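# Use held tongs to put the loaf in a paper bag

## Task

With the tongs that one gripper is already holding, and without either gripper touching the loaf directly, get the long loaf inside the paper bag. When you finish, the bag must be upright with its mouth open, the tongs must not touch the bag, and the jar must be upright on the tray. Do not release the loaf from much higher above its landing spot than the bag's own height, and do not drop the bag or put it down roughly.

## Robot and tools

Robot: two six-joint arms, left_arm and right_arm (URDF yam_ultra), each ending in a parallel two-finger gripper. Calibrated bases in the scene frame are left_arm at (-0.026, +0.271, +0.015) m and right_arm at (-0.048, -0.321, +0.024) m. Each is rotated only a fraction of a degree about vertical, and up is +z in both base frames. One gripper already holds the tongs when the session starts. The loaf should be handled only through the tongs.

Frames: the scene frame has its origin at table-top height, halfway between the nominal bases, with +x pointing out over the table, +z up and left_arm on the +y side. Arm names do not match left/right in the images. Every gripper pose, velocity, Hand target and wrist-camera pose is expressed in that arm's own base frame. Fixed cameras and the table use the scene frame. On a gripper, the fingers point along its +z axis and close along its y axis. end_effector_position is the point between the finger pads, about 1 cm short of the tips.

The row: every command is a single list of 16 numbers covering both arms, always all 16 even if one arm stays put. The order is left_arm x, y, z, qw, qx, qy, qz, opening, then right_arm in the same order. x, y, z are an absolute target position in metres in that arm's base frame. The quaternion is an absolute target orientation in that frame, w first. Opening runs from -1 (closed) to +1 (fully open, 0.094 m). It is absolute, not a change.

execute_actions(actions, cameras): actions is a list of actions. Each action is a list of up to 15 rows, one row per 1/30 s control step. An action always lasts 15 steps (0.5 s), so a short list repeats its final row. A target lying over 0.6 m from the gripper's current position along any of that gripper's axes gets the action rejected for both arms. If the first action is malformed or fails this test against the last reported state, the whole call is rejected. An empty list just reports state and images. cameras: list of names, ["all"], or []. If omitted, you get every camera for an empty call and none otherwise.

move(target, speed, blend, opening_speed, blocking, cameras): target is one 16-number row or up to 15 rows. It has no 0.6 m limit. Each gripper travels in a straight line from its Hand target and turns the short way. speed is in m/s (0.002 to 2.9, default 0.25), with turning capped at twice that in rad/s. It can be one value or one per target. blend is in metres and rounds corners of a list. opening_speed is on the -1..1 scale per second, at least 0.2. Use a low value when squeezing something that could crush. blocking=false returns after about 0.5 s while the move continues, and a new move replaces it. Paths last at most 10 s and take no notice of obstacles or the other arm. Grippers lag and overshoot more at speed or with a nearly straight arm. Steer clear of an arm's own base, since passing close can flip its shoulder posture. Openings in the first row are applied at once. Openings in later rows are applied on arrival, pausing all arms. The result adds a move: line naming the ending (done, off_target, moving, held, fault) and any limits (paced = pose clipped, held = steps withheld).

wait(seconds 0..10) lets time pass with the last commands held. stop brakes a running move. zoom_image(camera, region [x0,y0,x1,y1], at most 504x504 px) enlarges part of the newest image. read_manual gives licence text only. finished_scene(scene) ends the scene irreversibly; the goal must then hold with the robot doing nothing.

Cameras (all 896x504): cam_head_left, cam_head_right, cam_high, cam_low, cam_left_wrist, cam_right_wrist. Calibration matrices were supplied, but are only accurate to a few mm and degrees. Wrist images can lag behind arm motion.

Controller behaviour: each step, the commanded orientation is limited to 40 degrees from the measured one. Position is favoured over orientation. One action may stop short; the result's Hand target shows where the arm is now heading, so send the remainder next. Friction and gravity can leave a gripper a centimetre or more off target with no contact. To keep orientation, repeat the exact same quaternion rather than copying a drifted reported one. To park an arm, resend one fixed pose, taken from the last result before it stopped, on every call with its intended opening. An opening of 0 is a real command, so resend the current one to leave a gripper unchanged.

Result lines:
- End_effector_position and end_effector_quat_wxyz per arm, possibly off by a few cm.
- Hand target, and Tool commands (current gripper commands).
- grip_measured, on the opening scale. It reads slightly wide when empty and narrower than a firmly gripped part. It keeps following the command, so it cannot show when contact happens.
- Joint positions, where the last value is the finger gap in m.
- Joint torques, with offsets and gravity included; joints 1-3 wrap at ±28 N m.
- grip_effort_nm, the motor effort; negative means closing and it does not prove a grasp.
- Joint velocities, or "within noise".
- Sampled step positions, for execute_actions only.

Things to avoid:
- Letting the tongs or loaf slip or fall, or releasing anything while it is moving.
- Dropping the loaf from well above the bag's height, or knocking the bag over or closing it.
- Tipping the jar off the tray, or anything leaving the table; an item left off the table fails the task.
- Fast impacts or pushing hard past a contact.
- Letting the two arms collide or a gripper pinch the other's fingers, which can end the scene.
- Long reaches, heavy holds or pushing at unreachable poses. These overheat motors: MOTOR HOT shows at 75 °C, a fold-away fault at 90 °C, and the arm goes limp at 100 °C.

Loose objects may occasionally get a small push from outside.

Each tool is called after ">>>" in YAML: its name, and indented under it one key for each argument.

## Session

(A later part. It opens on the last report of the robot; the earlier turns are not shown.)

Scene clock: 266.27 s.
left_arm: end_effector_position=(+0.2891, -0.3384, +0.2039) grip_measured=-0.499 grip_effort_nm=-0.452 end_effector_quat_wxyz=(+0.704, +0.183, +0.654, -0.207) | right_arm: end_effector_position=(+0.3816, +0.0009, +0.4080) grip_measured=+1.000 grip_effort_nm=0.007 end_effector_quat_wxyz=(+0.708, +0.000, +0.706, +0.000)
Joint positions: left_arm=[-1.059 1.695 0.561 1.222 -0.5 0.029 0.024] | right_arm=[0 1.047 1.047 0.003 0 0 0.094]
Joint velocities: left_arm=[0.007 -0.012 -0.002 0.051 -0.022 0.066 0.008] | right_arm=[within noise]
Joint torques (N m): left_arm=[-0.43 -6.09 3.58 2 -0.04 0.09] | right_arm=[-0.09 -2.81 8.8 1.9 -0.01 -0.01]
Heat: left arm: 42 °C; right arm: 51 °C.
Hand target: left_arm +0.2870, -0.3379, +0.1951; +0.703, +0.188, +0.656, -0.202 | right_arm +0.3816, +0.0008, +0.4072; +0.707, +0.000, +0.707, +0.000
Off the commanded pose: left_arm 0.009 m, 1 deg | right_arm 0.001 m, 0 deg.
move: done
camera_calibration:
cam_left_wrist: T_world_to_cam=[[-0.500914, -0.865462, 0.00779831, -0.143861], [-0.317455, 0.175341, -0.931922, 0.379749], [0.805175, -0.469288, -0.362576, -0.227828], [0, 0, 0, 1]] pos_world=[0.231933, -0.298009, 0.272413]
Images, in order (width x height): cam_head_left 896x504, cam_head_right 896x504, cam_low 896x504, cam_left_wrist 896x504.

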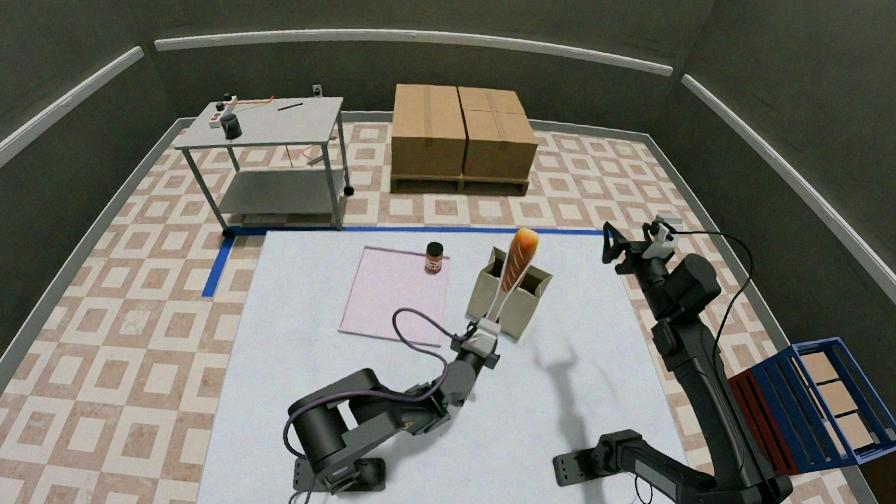

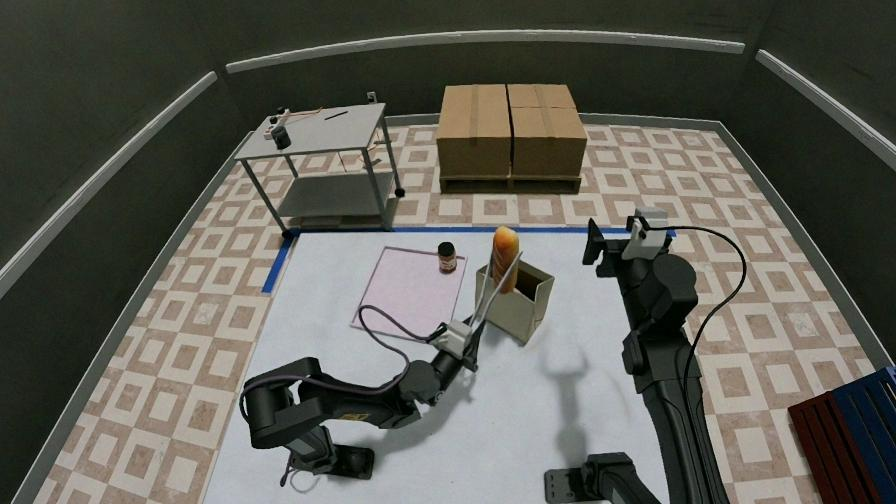

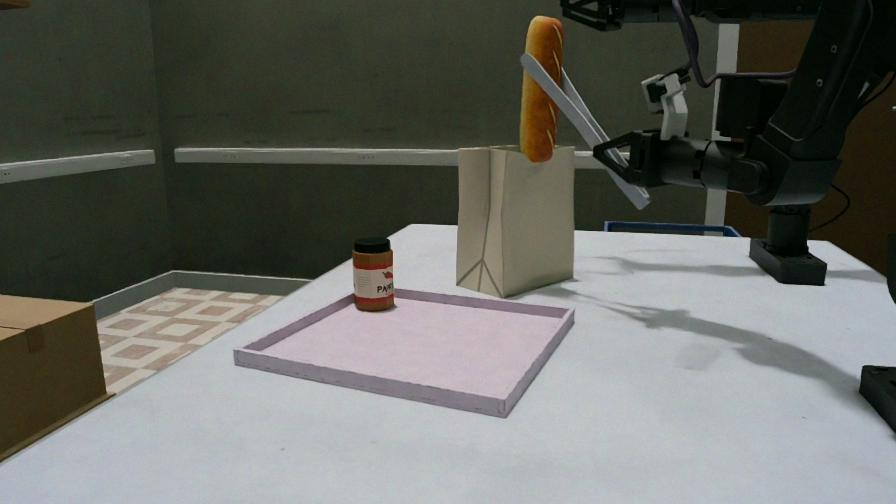

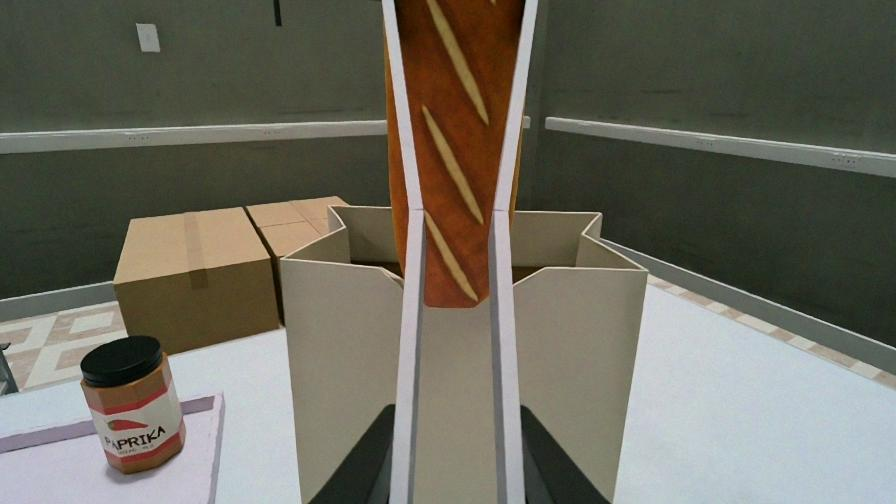

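>>> move:
  target:
    - [0.287,-0.338,0.26,0.7025,0.188,0.655,-0.202,-0.5,0.3816,0.0009,0.4072,0.707,0,0.707,0,1]
    - [0.3155,-0.3595,0.26,0.7025,0.188,0.655,-0.202,-0.5,0.3816,0.0009,0.4072,0.707,0,0.707,0,1]
    - [0.3155,-0.3595,0.225,0.7025,0.188,0.655,-0.202,-0.5,0.3816,0.0009,0.4072,0.707,0,0.707,0,1]
  speed: 0.08
  cameras: ["cam_head_left","cam_head_right","cam_low","cam_left_wrist"]

>>> zoom_image:
  camera: "cam_head_right"
  region: [430, 170, 610, 350]

>>> zoom_image:
  camera: "cam_head_left"
  region: [430, 170, 610, 350]

Scene clock: 282.77 s.
left_arm: end_effector_position=(+0.3149, -0.3604, +0.2304) grip_measured=-0.499 grip_effort_nm=-0.457 end_effector_quat_wxyz=(+0.701, +0.189, +0.658, -0.201) | right_arm: end_effector_position=(+0.3816, +0.0009, +0.4080) grip_measured=+1.000 grip_effort_nm=0.012 end_effector_quat_wxyz=(+0.708, +0.000, +0.706, +0.000)
Joint positions: left_arm=[-1.022 1.695 0.735 1.03 -0.463 0.032 0.024] | right_arm=[0 1.047 1.047 0.003 0 0 0.094]
Joint velocities: left_arm=[-0.007 0.007 0.012 -0.066 -0.007 -0.037 0.01] | right_arm=[within noise]
Joint torques (N m): left_arm=[0.32 -6.94 4.4 2.11 0.12 0.02] | right_arm=[-0.1 -2.82 8.8 1.9 -0.01 -0.01]
Heat: left arm: 43 °C; right arm: 51 °C.
Hand target: left_arm +0.3155, -0.3594, +0.2251; +0.703, +0.188, +0.656, -0.202 | right_arm +0.3816, +0.0008, +0.4072; +0.707, +0.000, +0.707, +0.000
Off the commanded pose: left_arm 0.006 m, 0 deg | right_arm 0.001 m, 0 deg.
move: done
camera_calibration:
cam_left_wrist: T_world_to_cam=[[-0.500254, -0.865853, -0.00665789, -0.147182], [-0.322135, 0.193243, -0.926761, 0.423162], [0.803726, -0.461472, -0.375592, -0.242926], [0, 0, 0, 1]] pos_world=[0.257932, -0.321314, 0.299949]
Images, in order (width x height): cam_head_left 896x504, cam_head_right 896x504, cam_low 896x504, cam_left_wrist 896x504.

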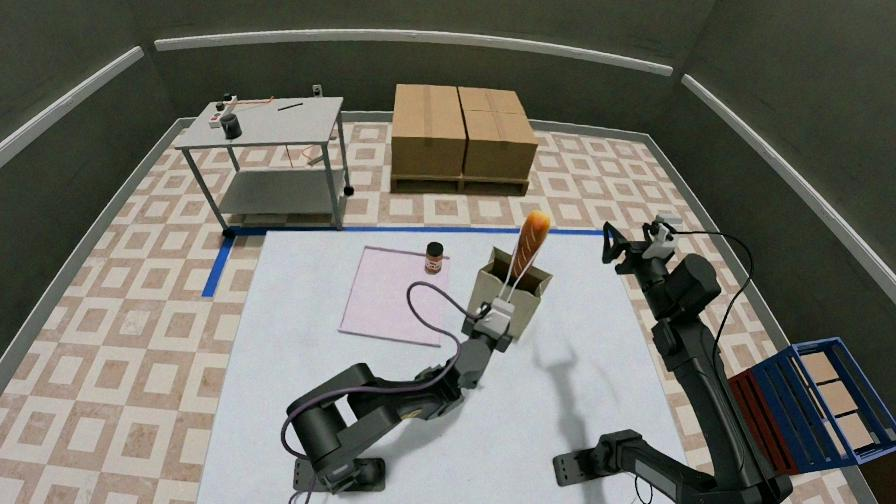

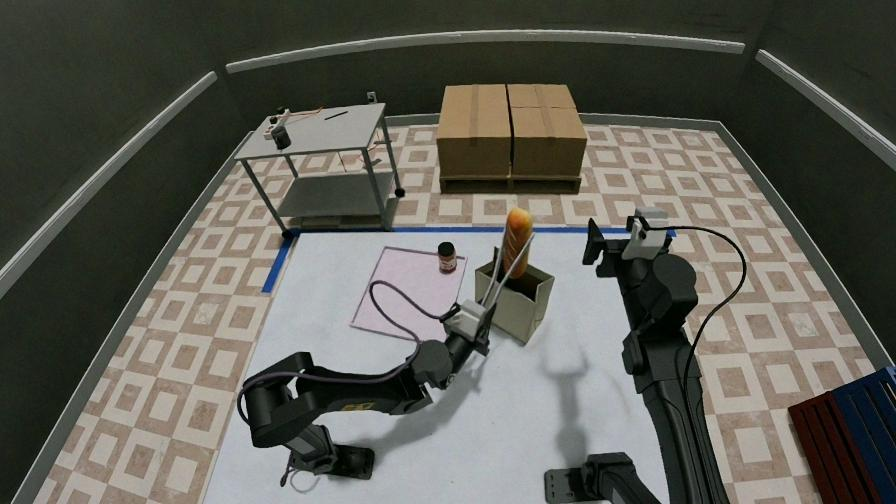

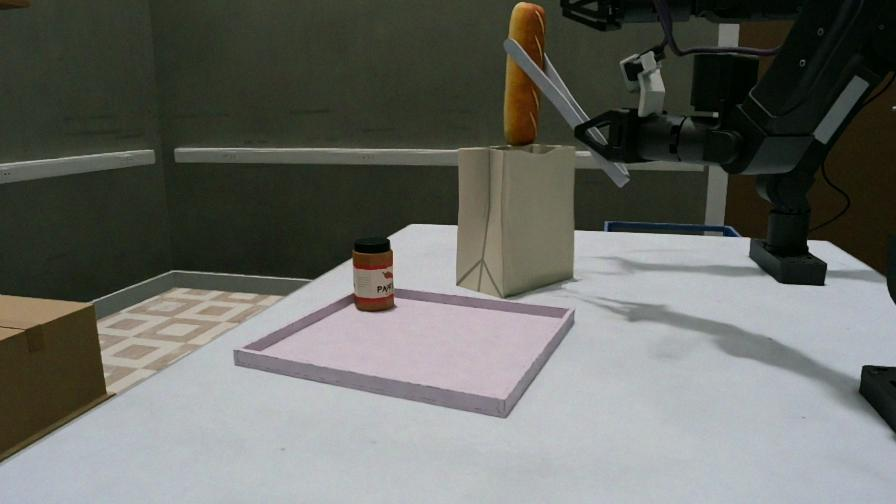

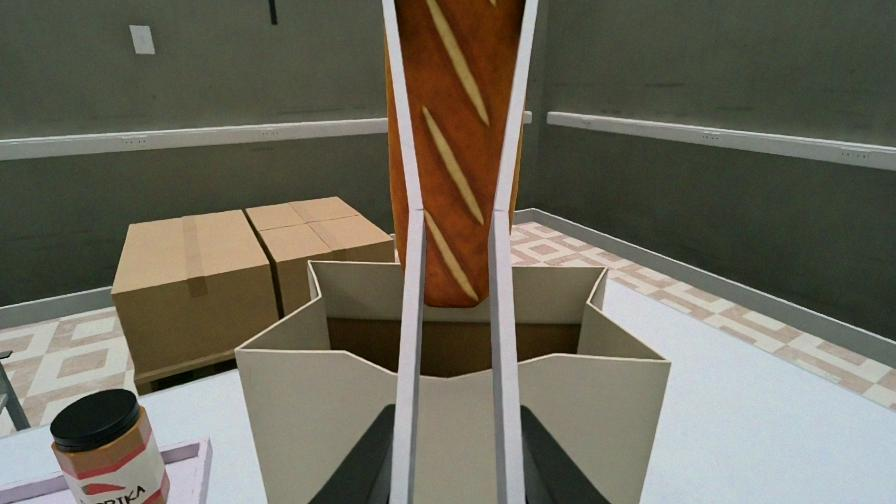

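Scaled by 2.800.

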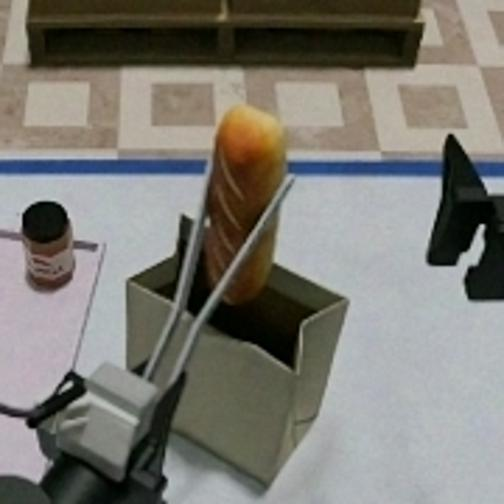

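Scaled by 2.800.

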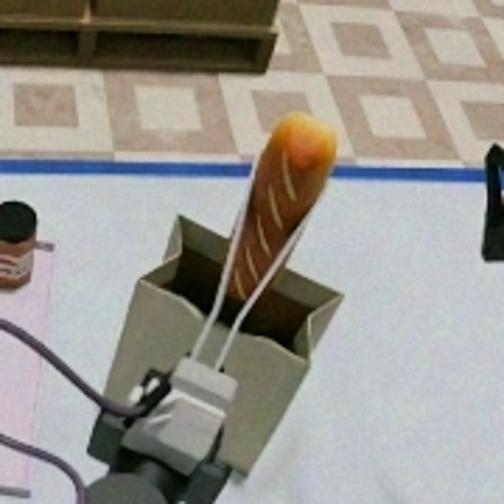

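>>> move:
  target: [0.3155,-0.3595,0.175,0.7025,0.188,0.655,-0.202,-0.5,0.3816,0.0009,0.4072,0.707,0,0.707,0,1]
  speed: 0.06
  cameras: ["cam_head_left","cam_head_right","cam_low","cam_left_wrist"]

>>> zoom_image:
  camera: "cam_head_right"
  region: [430, 170, 610, 350]

>>> zoom_image:
  camera: "cam_low"
  region: [400, 0, 700, 310]

Scene clock: 291.87 s.
left_arm: end_effector_position=(+0.3153, -0.3612, +0.1800) grip_measured=-0.499 grip_effort_nm=-0.457 end_effector_quat_wxyz=(+0.701, +0.189, +0.658, -0.201) | right_arm: end_effector_position=(+0.3816, +0.0009, +0.4080) grip_measured=+1.000 grip_effort_nm=0.007 end_effector_quat_wxyz=(+0.708, +0.000, +0.706, +0.000)
Joint positions: left_arm=[-1.022 1.874 0.673 1.271 -0.462 0.032 0.024] | right_arm=[0 1.047 1.047 0.003 0 0 0.094]
Joint velocities: left_arm=[-0.002 -0.002 -0.017 -0.007 -0.066 -0.022 0.01] | right_arm=[within noise]
Joint torques (N m): left_arm=[0.46 -7.79 3.79 2.12 0.06 0.06] | right_arm=[-0.1 -2.81 8.8 1.89 -0.01 -0.01]
Heat: left arm: 43 °C; right arm: 52 °C.
Hand target: left_arm +0.3155, -0.3594, +0.1751; +0.703, +0.188, +0.656, -0.202 | right_arm +0.3816, +0.0008, +0.4072; +0.707, +0.000, +0.707, +0.000
Off the commanded pose: left_arm 0.005 m, 0 deg | right_arm 0.001 m, 0 deg.
move: done
camera_calibration:
cam_left_wrist: T_world_to_cam=[[-0.500614, -0.865645, -0.00674068, -0.147779], [-0.322017, 0.193444, -0.92676, 0.376803], [0.803549, -0.461778, -0.375593, -0.26268], [0, 0, 0, 1]] pos_world=[0.258433, -0.322114, 0.249549]
Images, in order (width x height): cam_head_left 896x504, cam_head_right 896x504, cam_low 896x504, cam_left_wrist 896x504.

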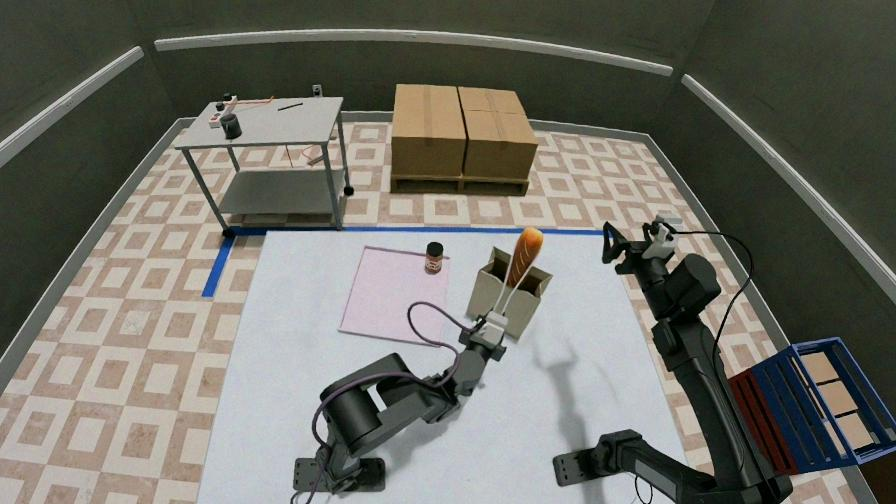

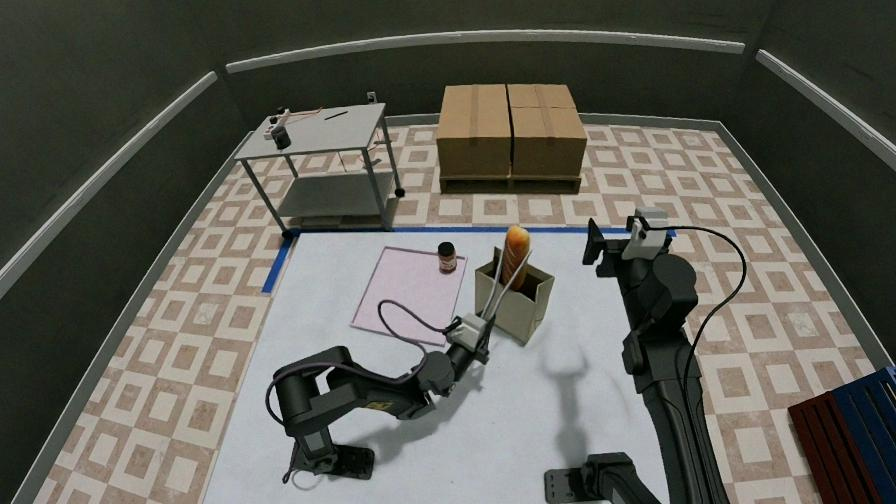

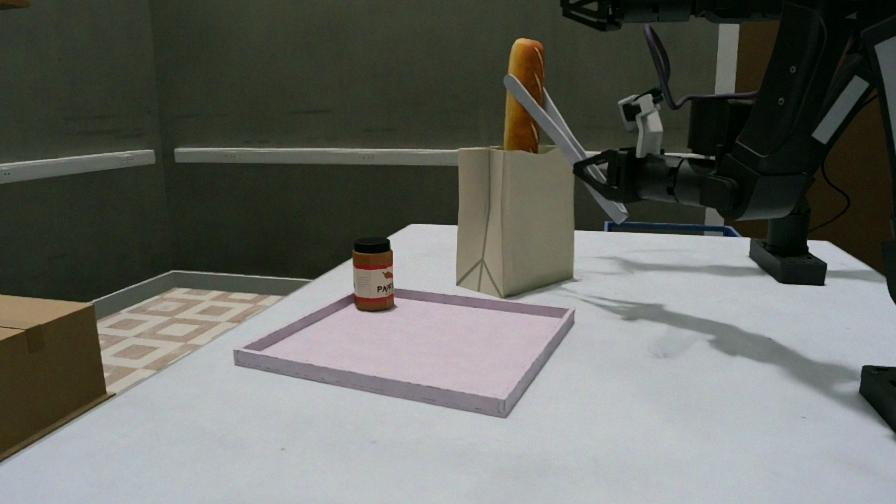

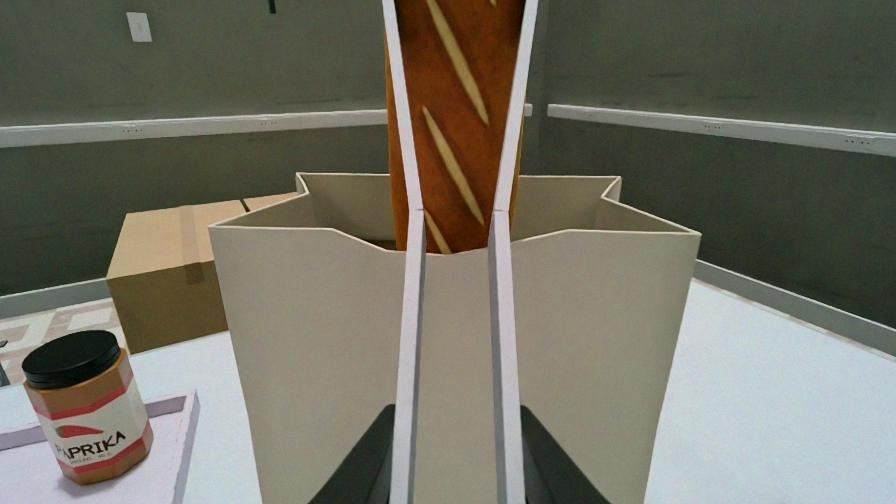

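Scaled by 2.800.

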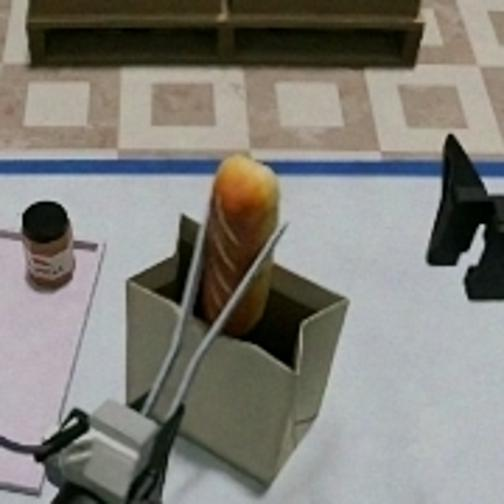

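Scaled by 1.626.

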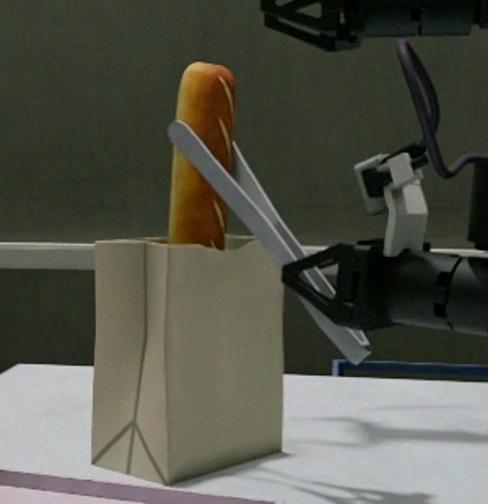

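>>> move:
  target: [0.3155,-0.3595,0.167,0.7025,0.188,0.655,-0.202,-0.5,0.3816,0.0009,0.4072,0.707,0,0.707,0,1]
  speed: 0.06

>>> move:
  target: [0.3155,-0.3595,0.167,0.7025,0.188,0.655,-0.202,-0.15,0.3816,0.0009,0.4072,0.707,0,0.707,0,1]
  opening_speed: 0.4
  cameras: ["cam_head_left","cam_head_right","cam_low","cam_left_wrist"]

Scene clock: 297.93 s.
left_arm: end_effector_position=(+0.3159, -0.3622, +0.1744) grip_measured=-0.499 grip_effort_nm=-0.452 end_effector_quat_wxyz=(+0.702, +0.187, +0.656, -0.202) | right_arm: end_effector_position=(+0.3816, +0.0009, +0.4080) grip_measured=+1.000 grip_effort_nm=0.012 end_effector_quat_wxyz=(+0.708, +0.000, +0.706, +0.000)
Joint positions: left_arm=[-1.022 1.905 0.673 1.308 -0.462 0.032 0.024] | right_arm=[0 1.047 1.047 0.003 0 0 0.094]
Joint velocities: left_arm=[-0.032 0.002 -0.017 -0.037 0.007 0.022 0.01] | right_arm=[within noise]
Joint torques (N m): left_arm=[0.47 -7.61 3.29 2.12 0.09 0.04] | right_arm=[-0.09 -2.81 8.8 1.9 -0.01 -0.01]
Heat: left arm: 43 °C; right arm: 52 °C.
Hand target: left_arm +0.3155, -0.3595, +0.1671; +0.703, +0.188, +0.656, -0.202 | right_arm +0.3816, +0.0008, +0.4072; +0.707, +0.000, +0.707, +0.000
Off the commanded pose: left_arm 0.008 m, 0 deg | right_arm 0.001 m, 0 deg.
move: done
camera_calibration:
cam_left_wrist: T_world_to_cam=[[-0.500577, -0.865684, -0.00377341, -0.148883], [-0.319106, 0.18857, -0.928769, 0.36964], [0.804732, -0.463716, -0.370639, -0.267673], [0, 0, 0, 1]] pos_world=[0.258832, -0.322713, 0.243538]
cam_right_wrist: T_world_to_cam=[[-0.00472003, -0.99984, 0.0172449, -0.00295347], [-0.422798, -0.0136325, -0.906121, 0.570871], [0.906212, -0.011568, -0.422666, -0.0853729], [0, 0, 0, 1]] pos_world=[0.318715, 0.0038418, 0.481245]

Scene clock: 299.03 s.
left_arm: end_effector_position=(+0.3155, -0.3615, +0.1779) grip_measured=-0.152 grip_effort_nm=0.061 end_effector_quat_wxyz=(+0.706, +0.183, +0.652, -0.206) | right_arm: end_effector_position=(+0.3816, +0.0009, +0.4080) grip_measured=+1.000 grip_effort_nm=0.012 end_effector_quat_wxyz=(+0.708, +0.000, +0.706, +0.000)
Joint positions: left_arm=[-1.022 1.905 0.671 1.327 -0.462 0.032 0.04] | right_arm=[0 1.047 1.047 0.003 0 0 0.094]
Joint torques (N m): left_arm=[0.36 -7.72 3.21 1.92 0.05 0.01] | right_arm=[-0.1 -2.81 8.81 1.9 -0.01 -0.01]
Heat: left arm: 43 °C; right arm: 52 °C.
Hand target: left_arm +0.3155, -0.3594, +0.1672; +0.703, +0.188, +0.656, -0.202 | right_arm +0.3816, +0.0008, +0.4072; +0.707, +0.000, +0.707, +0.000
Off the commanded pose: left_arm 0.011 m, 1 deg | right_arm 0.001 m, 0 deg.
move: off_target (left_arm)
camera_calibration:
cam_left_wrist: T_world_to_cam=[[-0.500556, -0.865695, 0.00404988, -0.149921], [-0.311141, 0.175536, -0.934012, 0.366363], [0.807858, -0.468785, -0.357219, -0.270943], [0, 0, 0, 1]] pos_world=[0.25783, -0.321109, 0.246009]
Images, in order (width x height): cam_head_left 896x504, cam_head_right 896x504, cam_low 896x504, cam_left_wrist 896x504.

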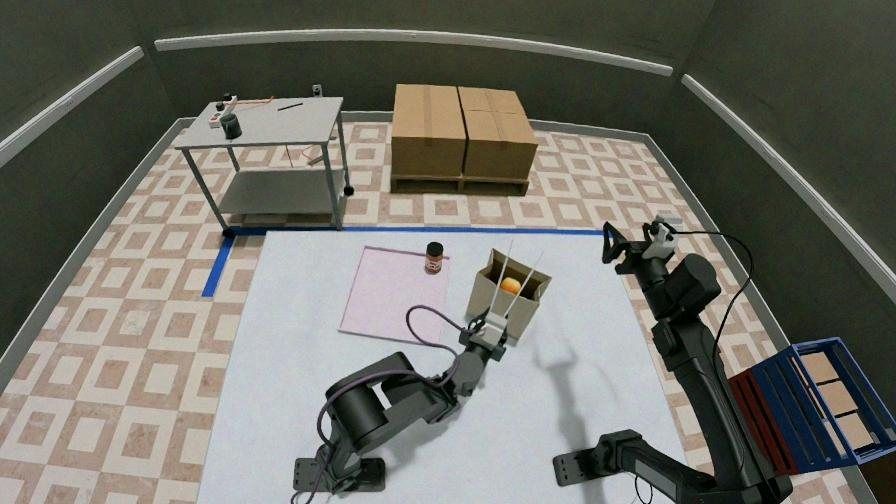

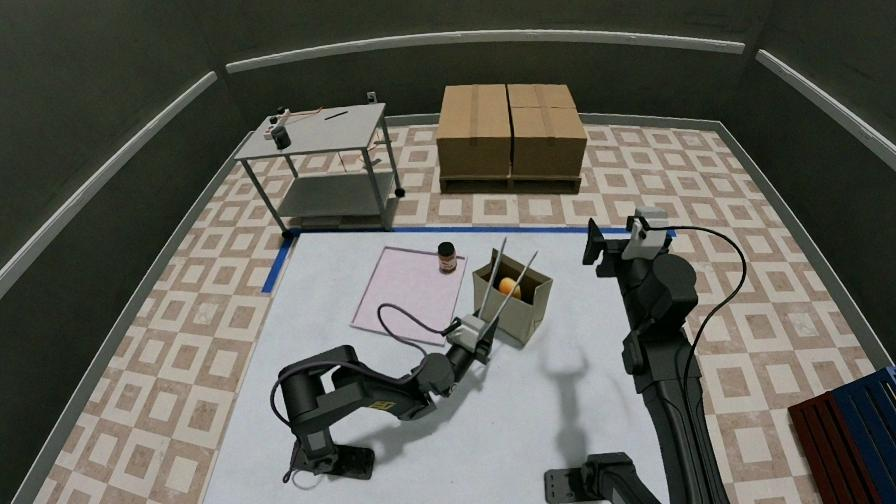

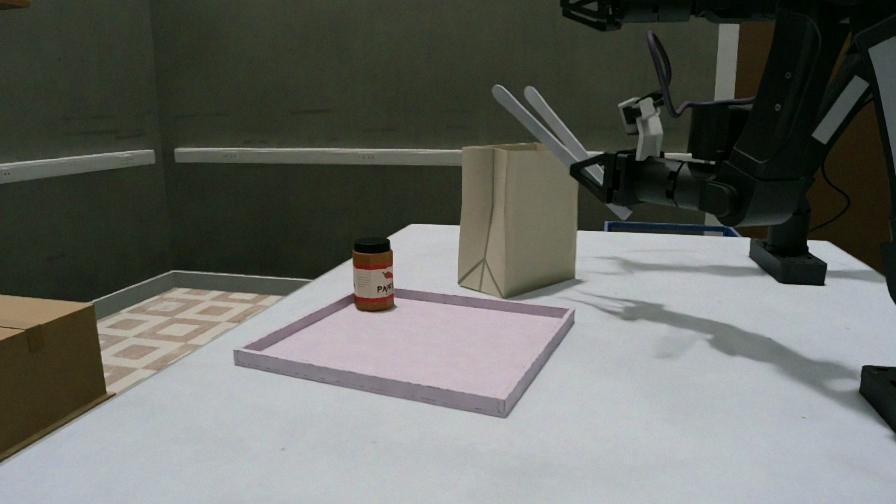

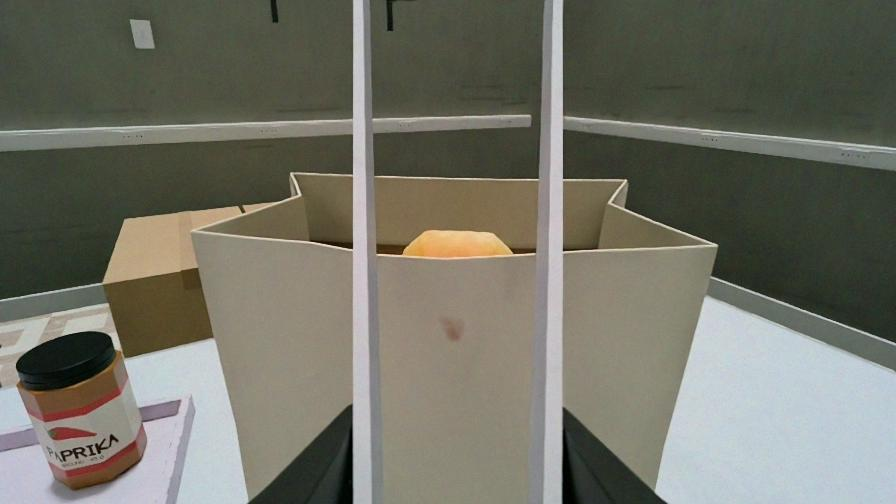

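>>> move:
  target:
    - [0.305,-0.355,0.28,0.7025,0.188,0.655,-0.202,-0.15,0.3816,0.0009,0.4072,0.707,0,0.707,0,1]
    - [0.26,-0.20,0.27,0.62,0.14,0.75,-0.16,-0.2,0.3816,0.0009,0.4072,0.707,0,0.707,0,1]
    - [0.27,0.0,0.13,0.46,0,0.888,0,-0.2,0.3816,0.0009,0.4072,0.707,0,0.707,0,1]
  blend: [0,0.03,0]
  speed: 0.2
  opening_speed: 0.3
  cameras: ["cam_head_left","cam_low","cam_high"]

Scene clock: 312.33 s.
left_arm: end_effector_position=(+0.2718, -0.0003, +0.1366) grip_measured=-0.197 grip_effort_nm=-0.203 end_effector_quat_wxyz=(+0.465, -0.004, +0.885, -0.001) | right_arm: end_effector_position=(+0.3816, +0.0009, +0.4080) grip_measured=+1.000 grip_effort_nm=-0.002 end_effector_quat_wxyz=(+0.708, +0.000, +0.706, +0.000)
Joint positions: left_arm=[-0.013 0.683 0.413 -0.335 -0.013 -0.015 0.038] | right_arm=[0 1.047 1.047 0.003 0 0 0.094]
Joint torques (N m): left_arm=[0.29 -0.08 5.45 1.76 0.05 0.1] | right_arm=[-0.1 -2.81 8.8 1.89 -0.01 -0.01]
Heat: left arm: 42 °C; right arm: 52 °C.
Hand target: left_arm +0.2699, +0.0000, +0.1300; +0.460, +0.000, +0.888, +0.000 | right_arm +0.3816, +0.0008, +0.4072; +0.707, +0.000, +0.707, +0.000
Off the commanded pose: left_arm 0.007 m, 1 deg | right_arm 0.001 m, 0 deg.
move: done; blend cut to 0 m at target 2
Images, in order (width x height): cam_head_left 896x504, cam_high 896x504, cam_low 896x504.

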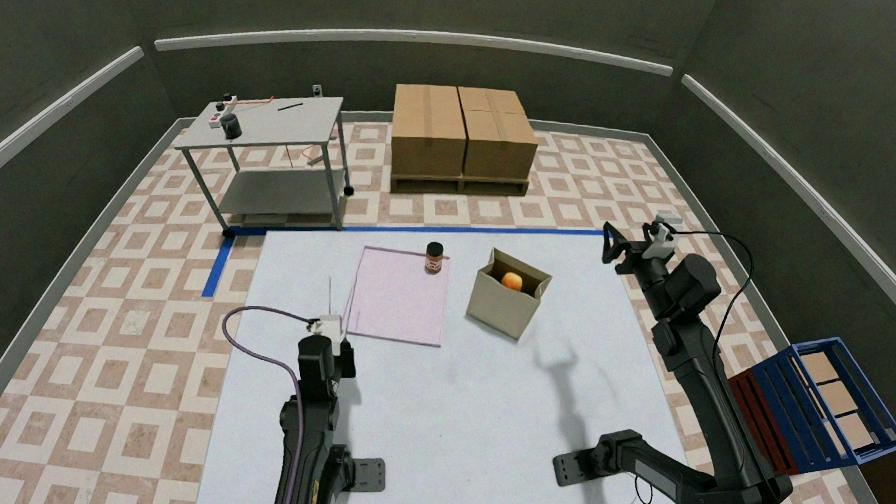

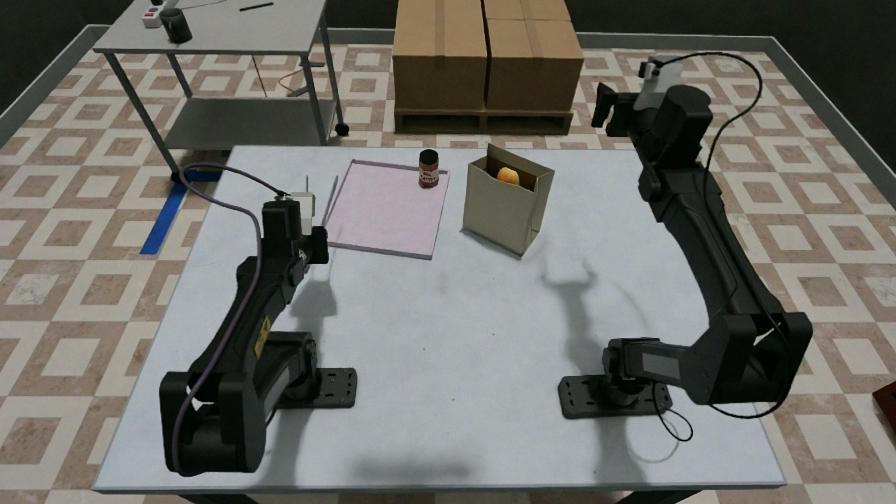

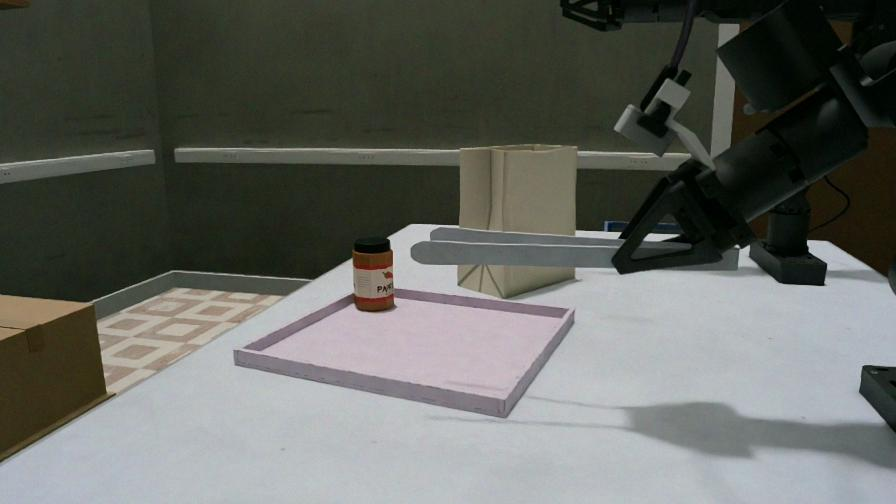

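>>> finished_scene:
  scene: 1

The scene is finished: the task was done.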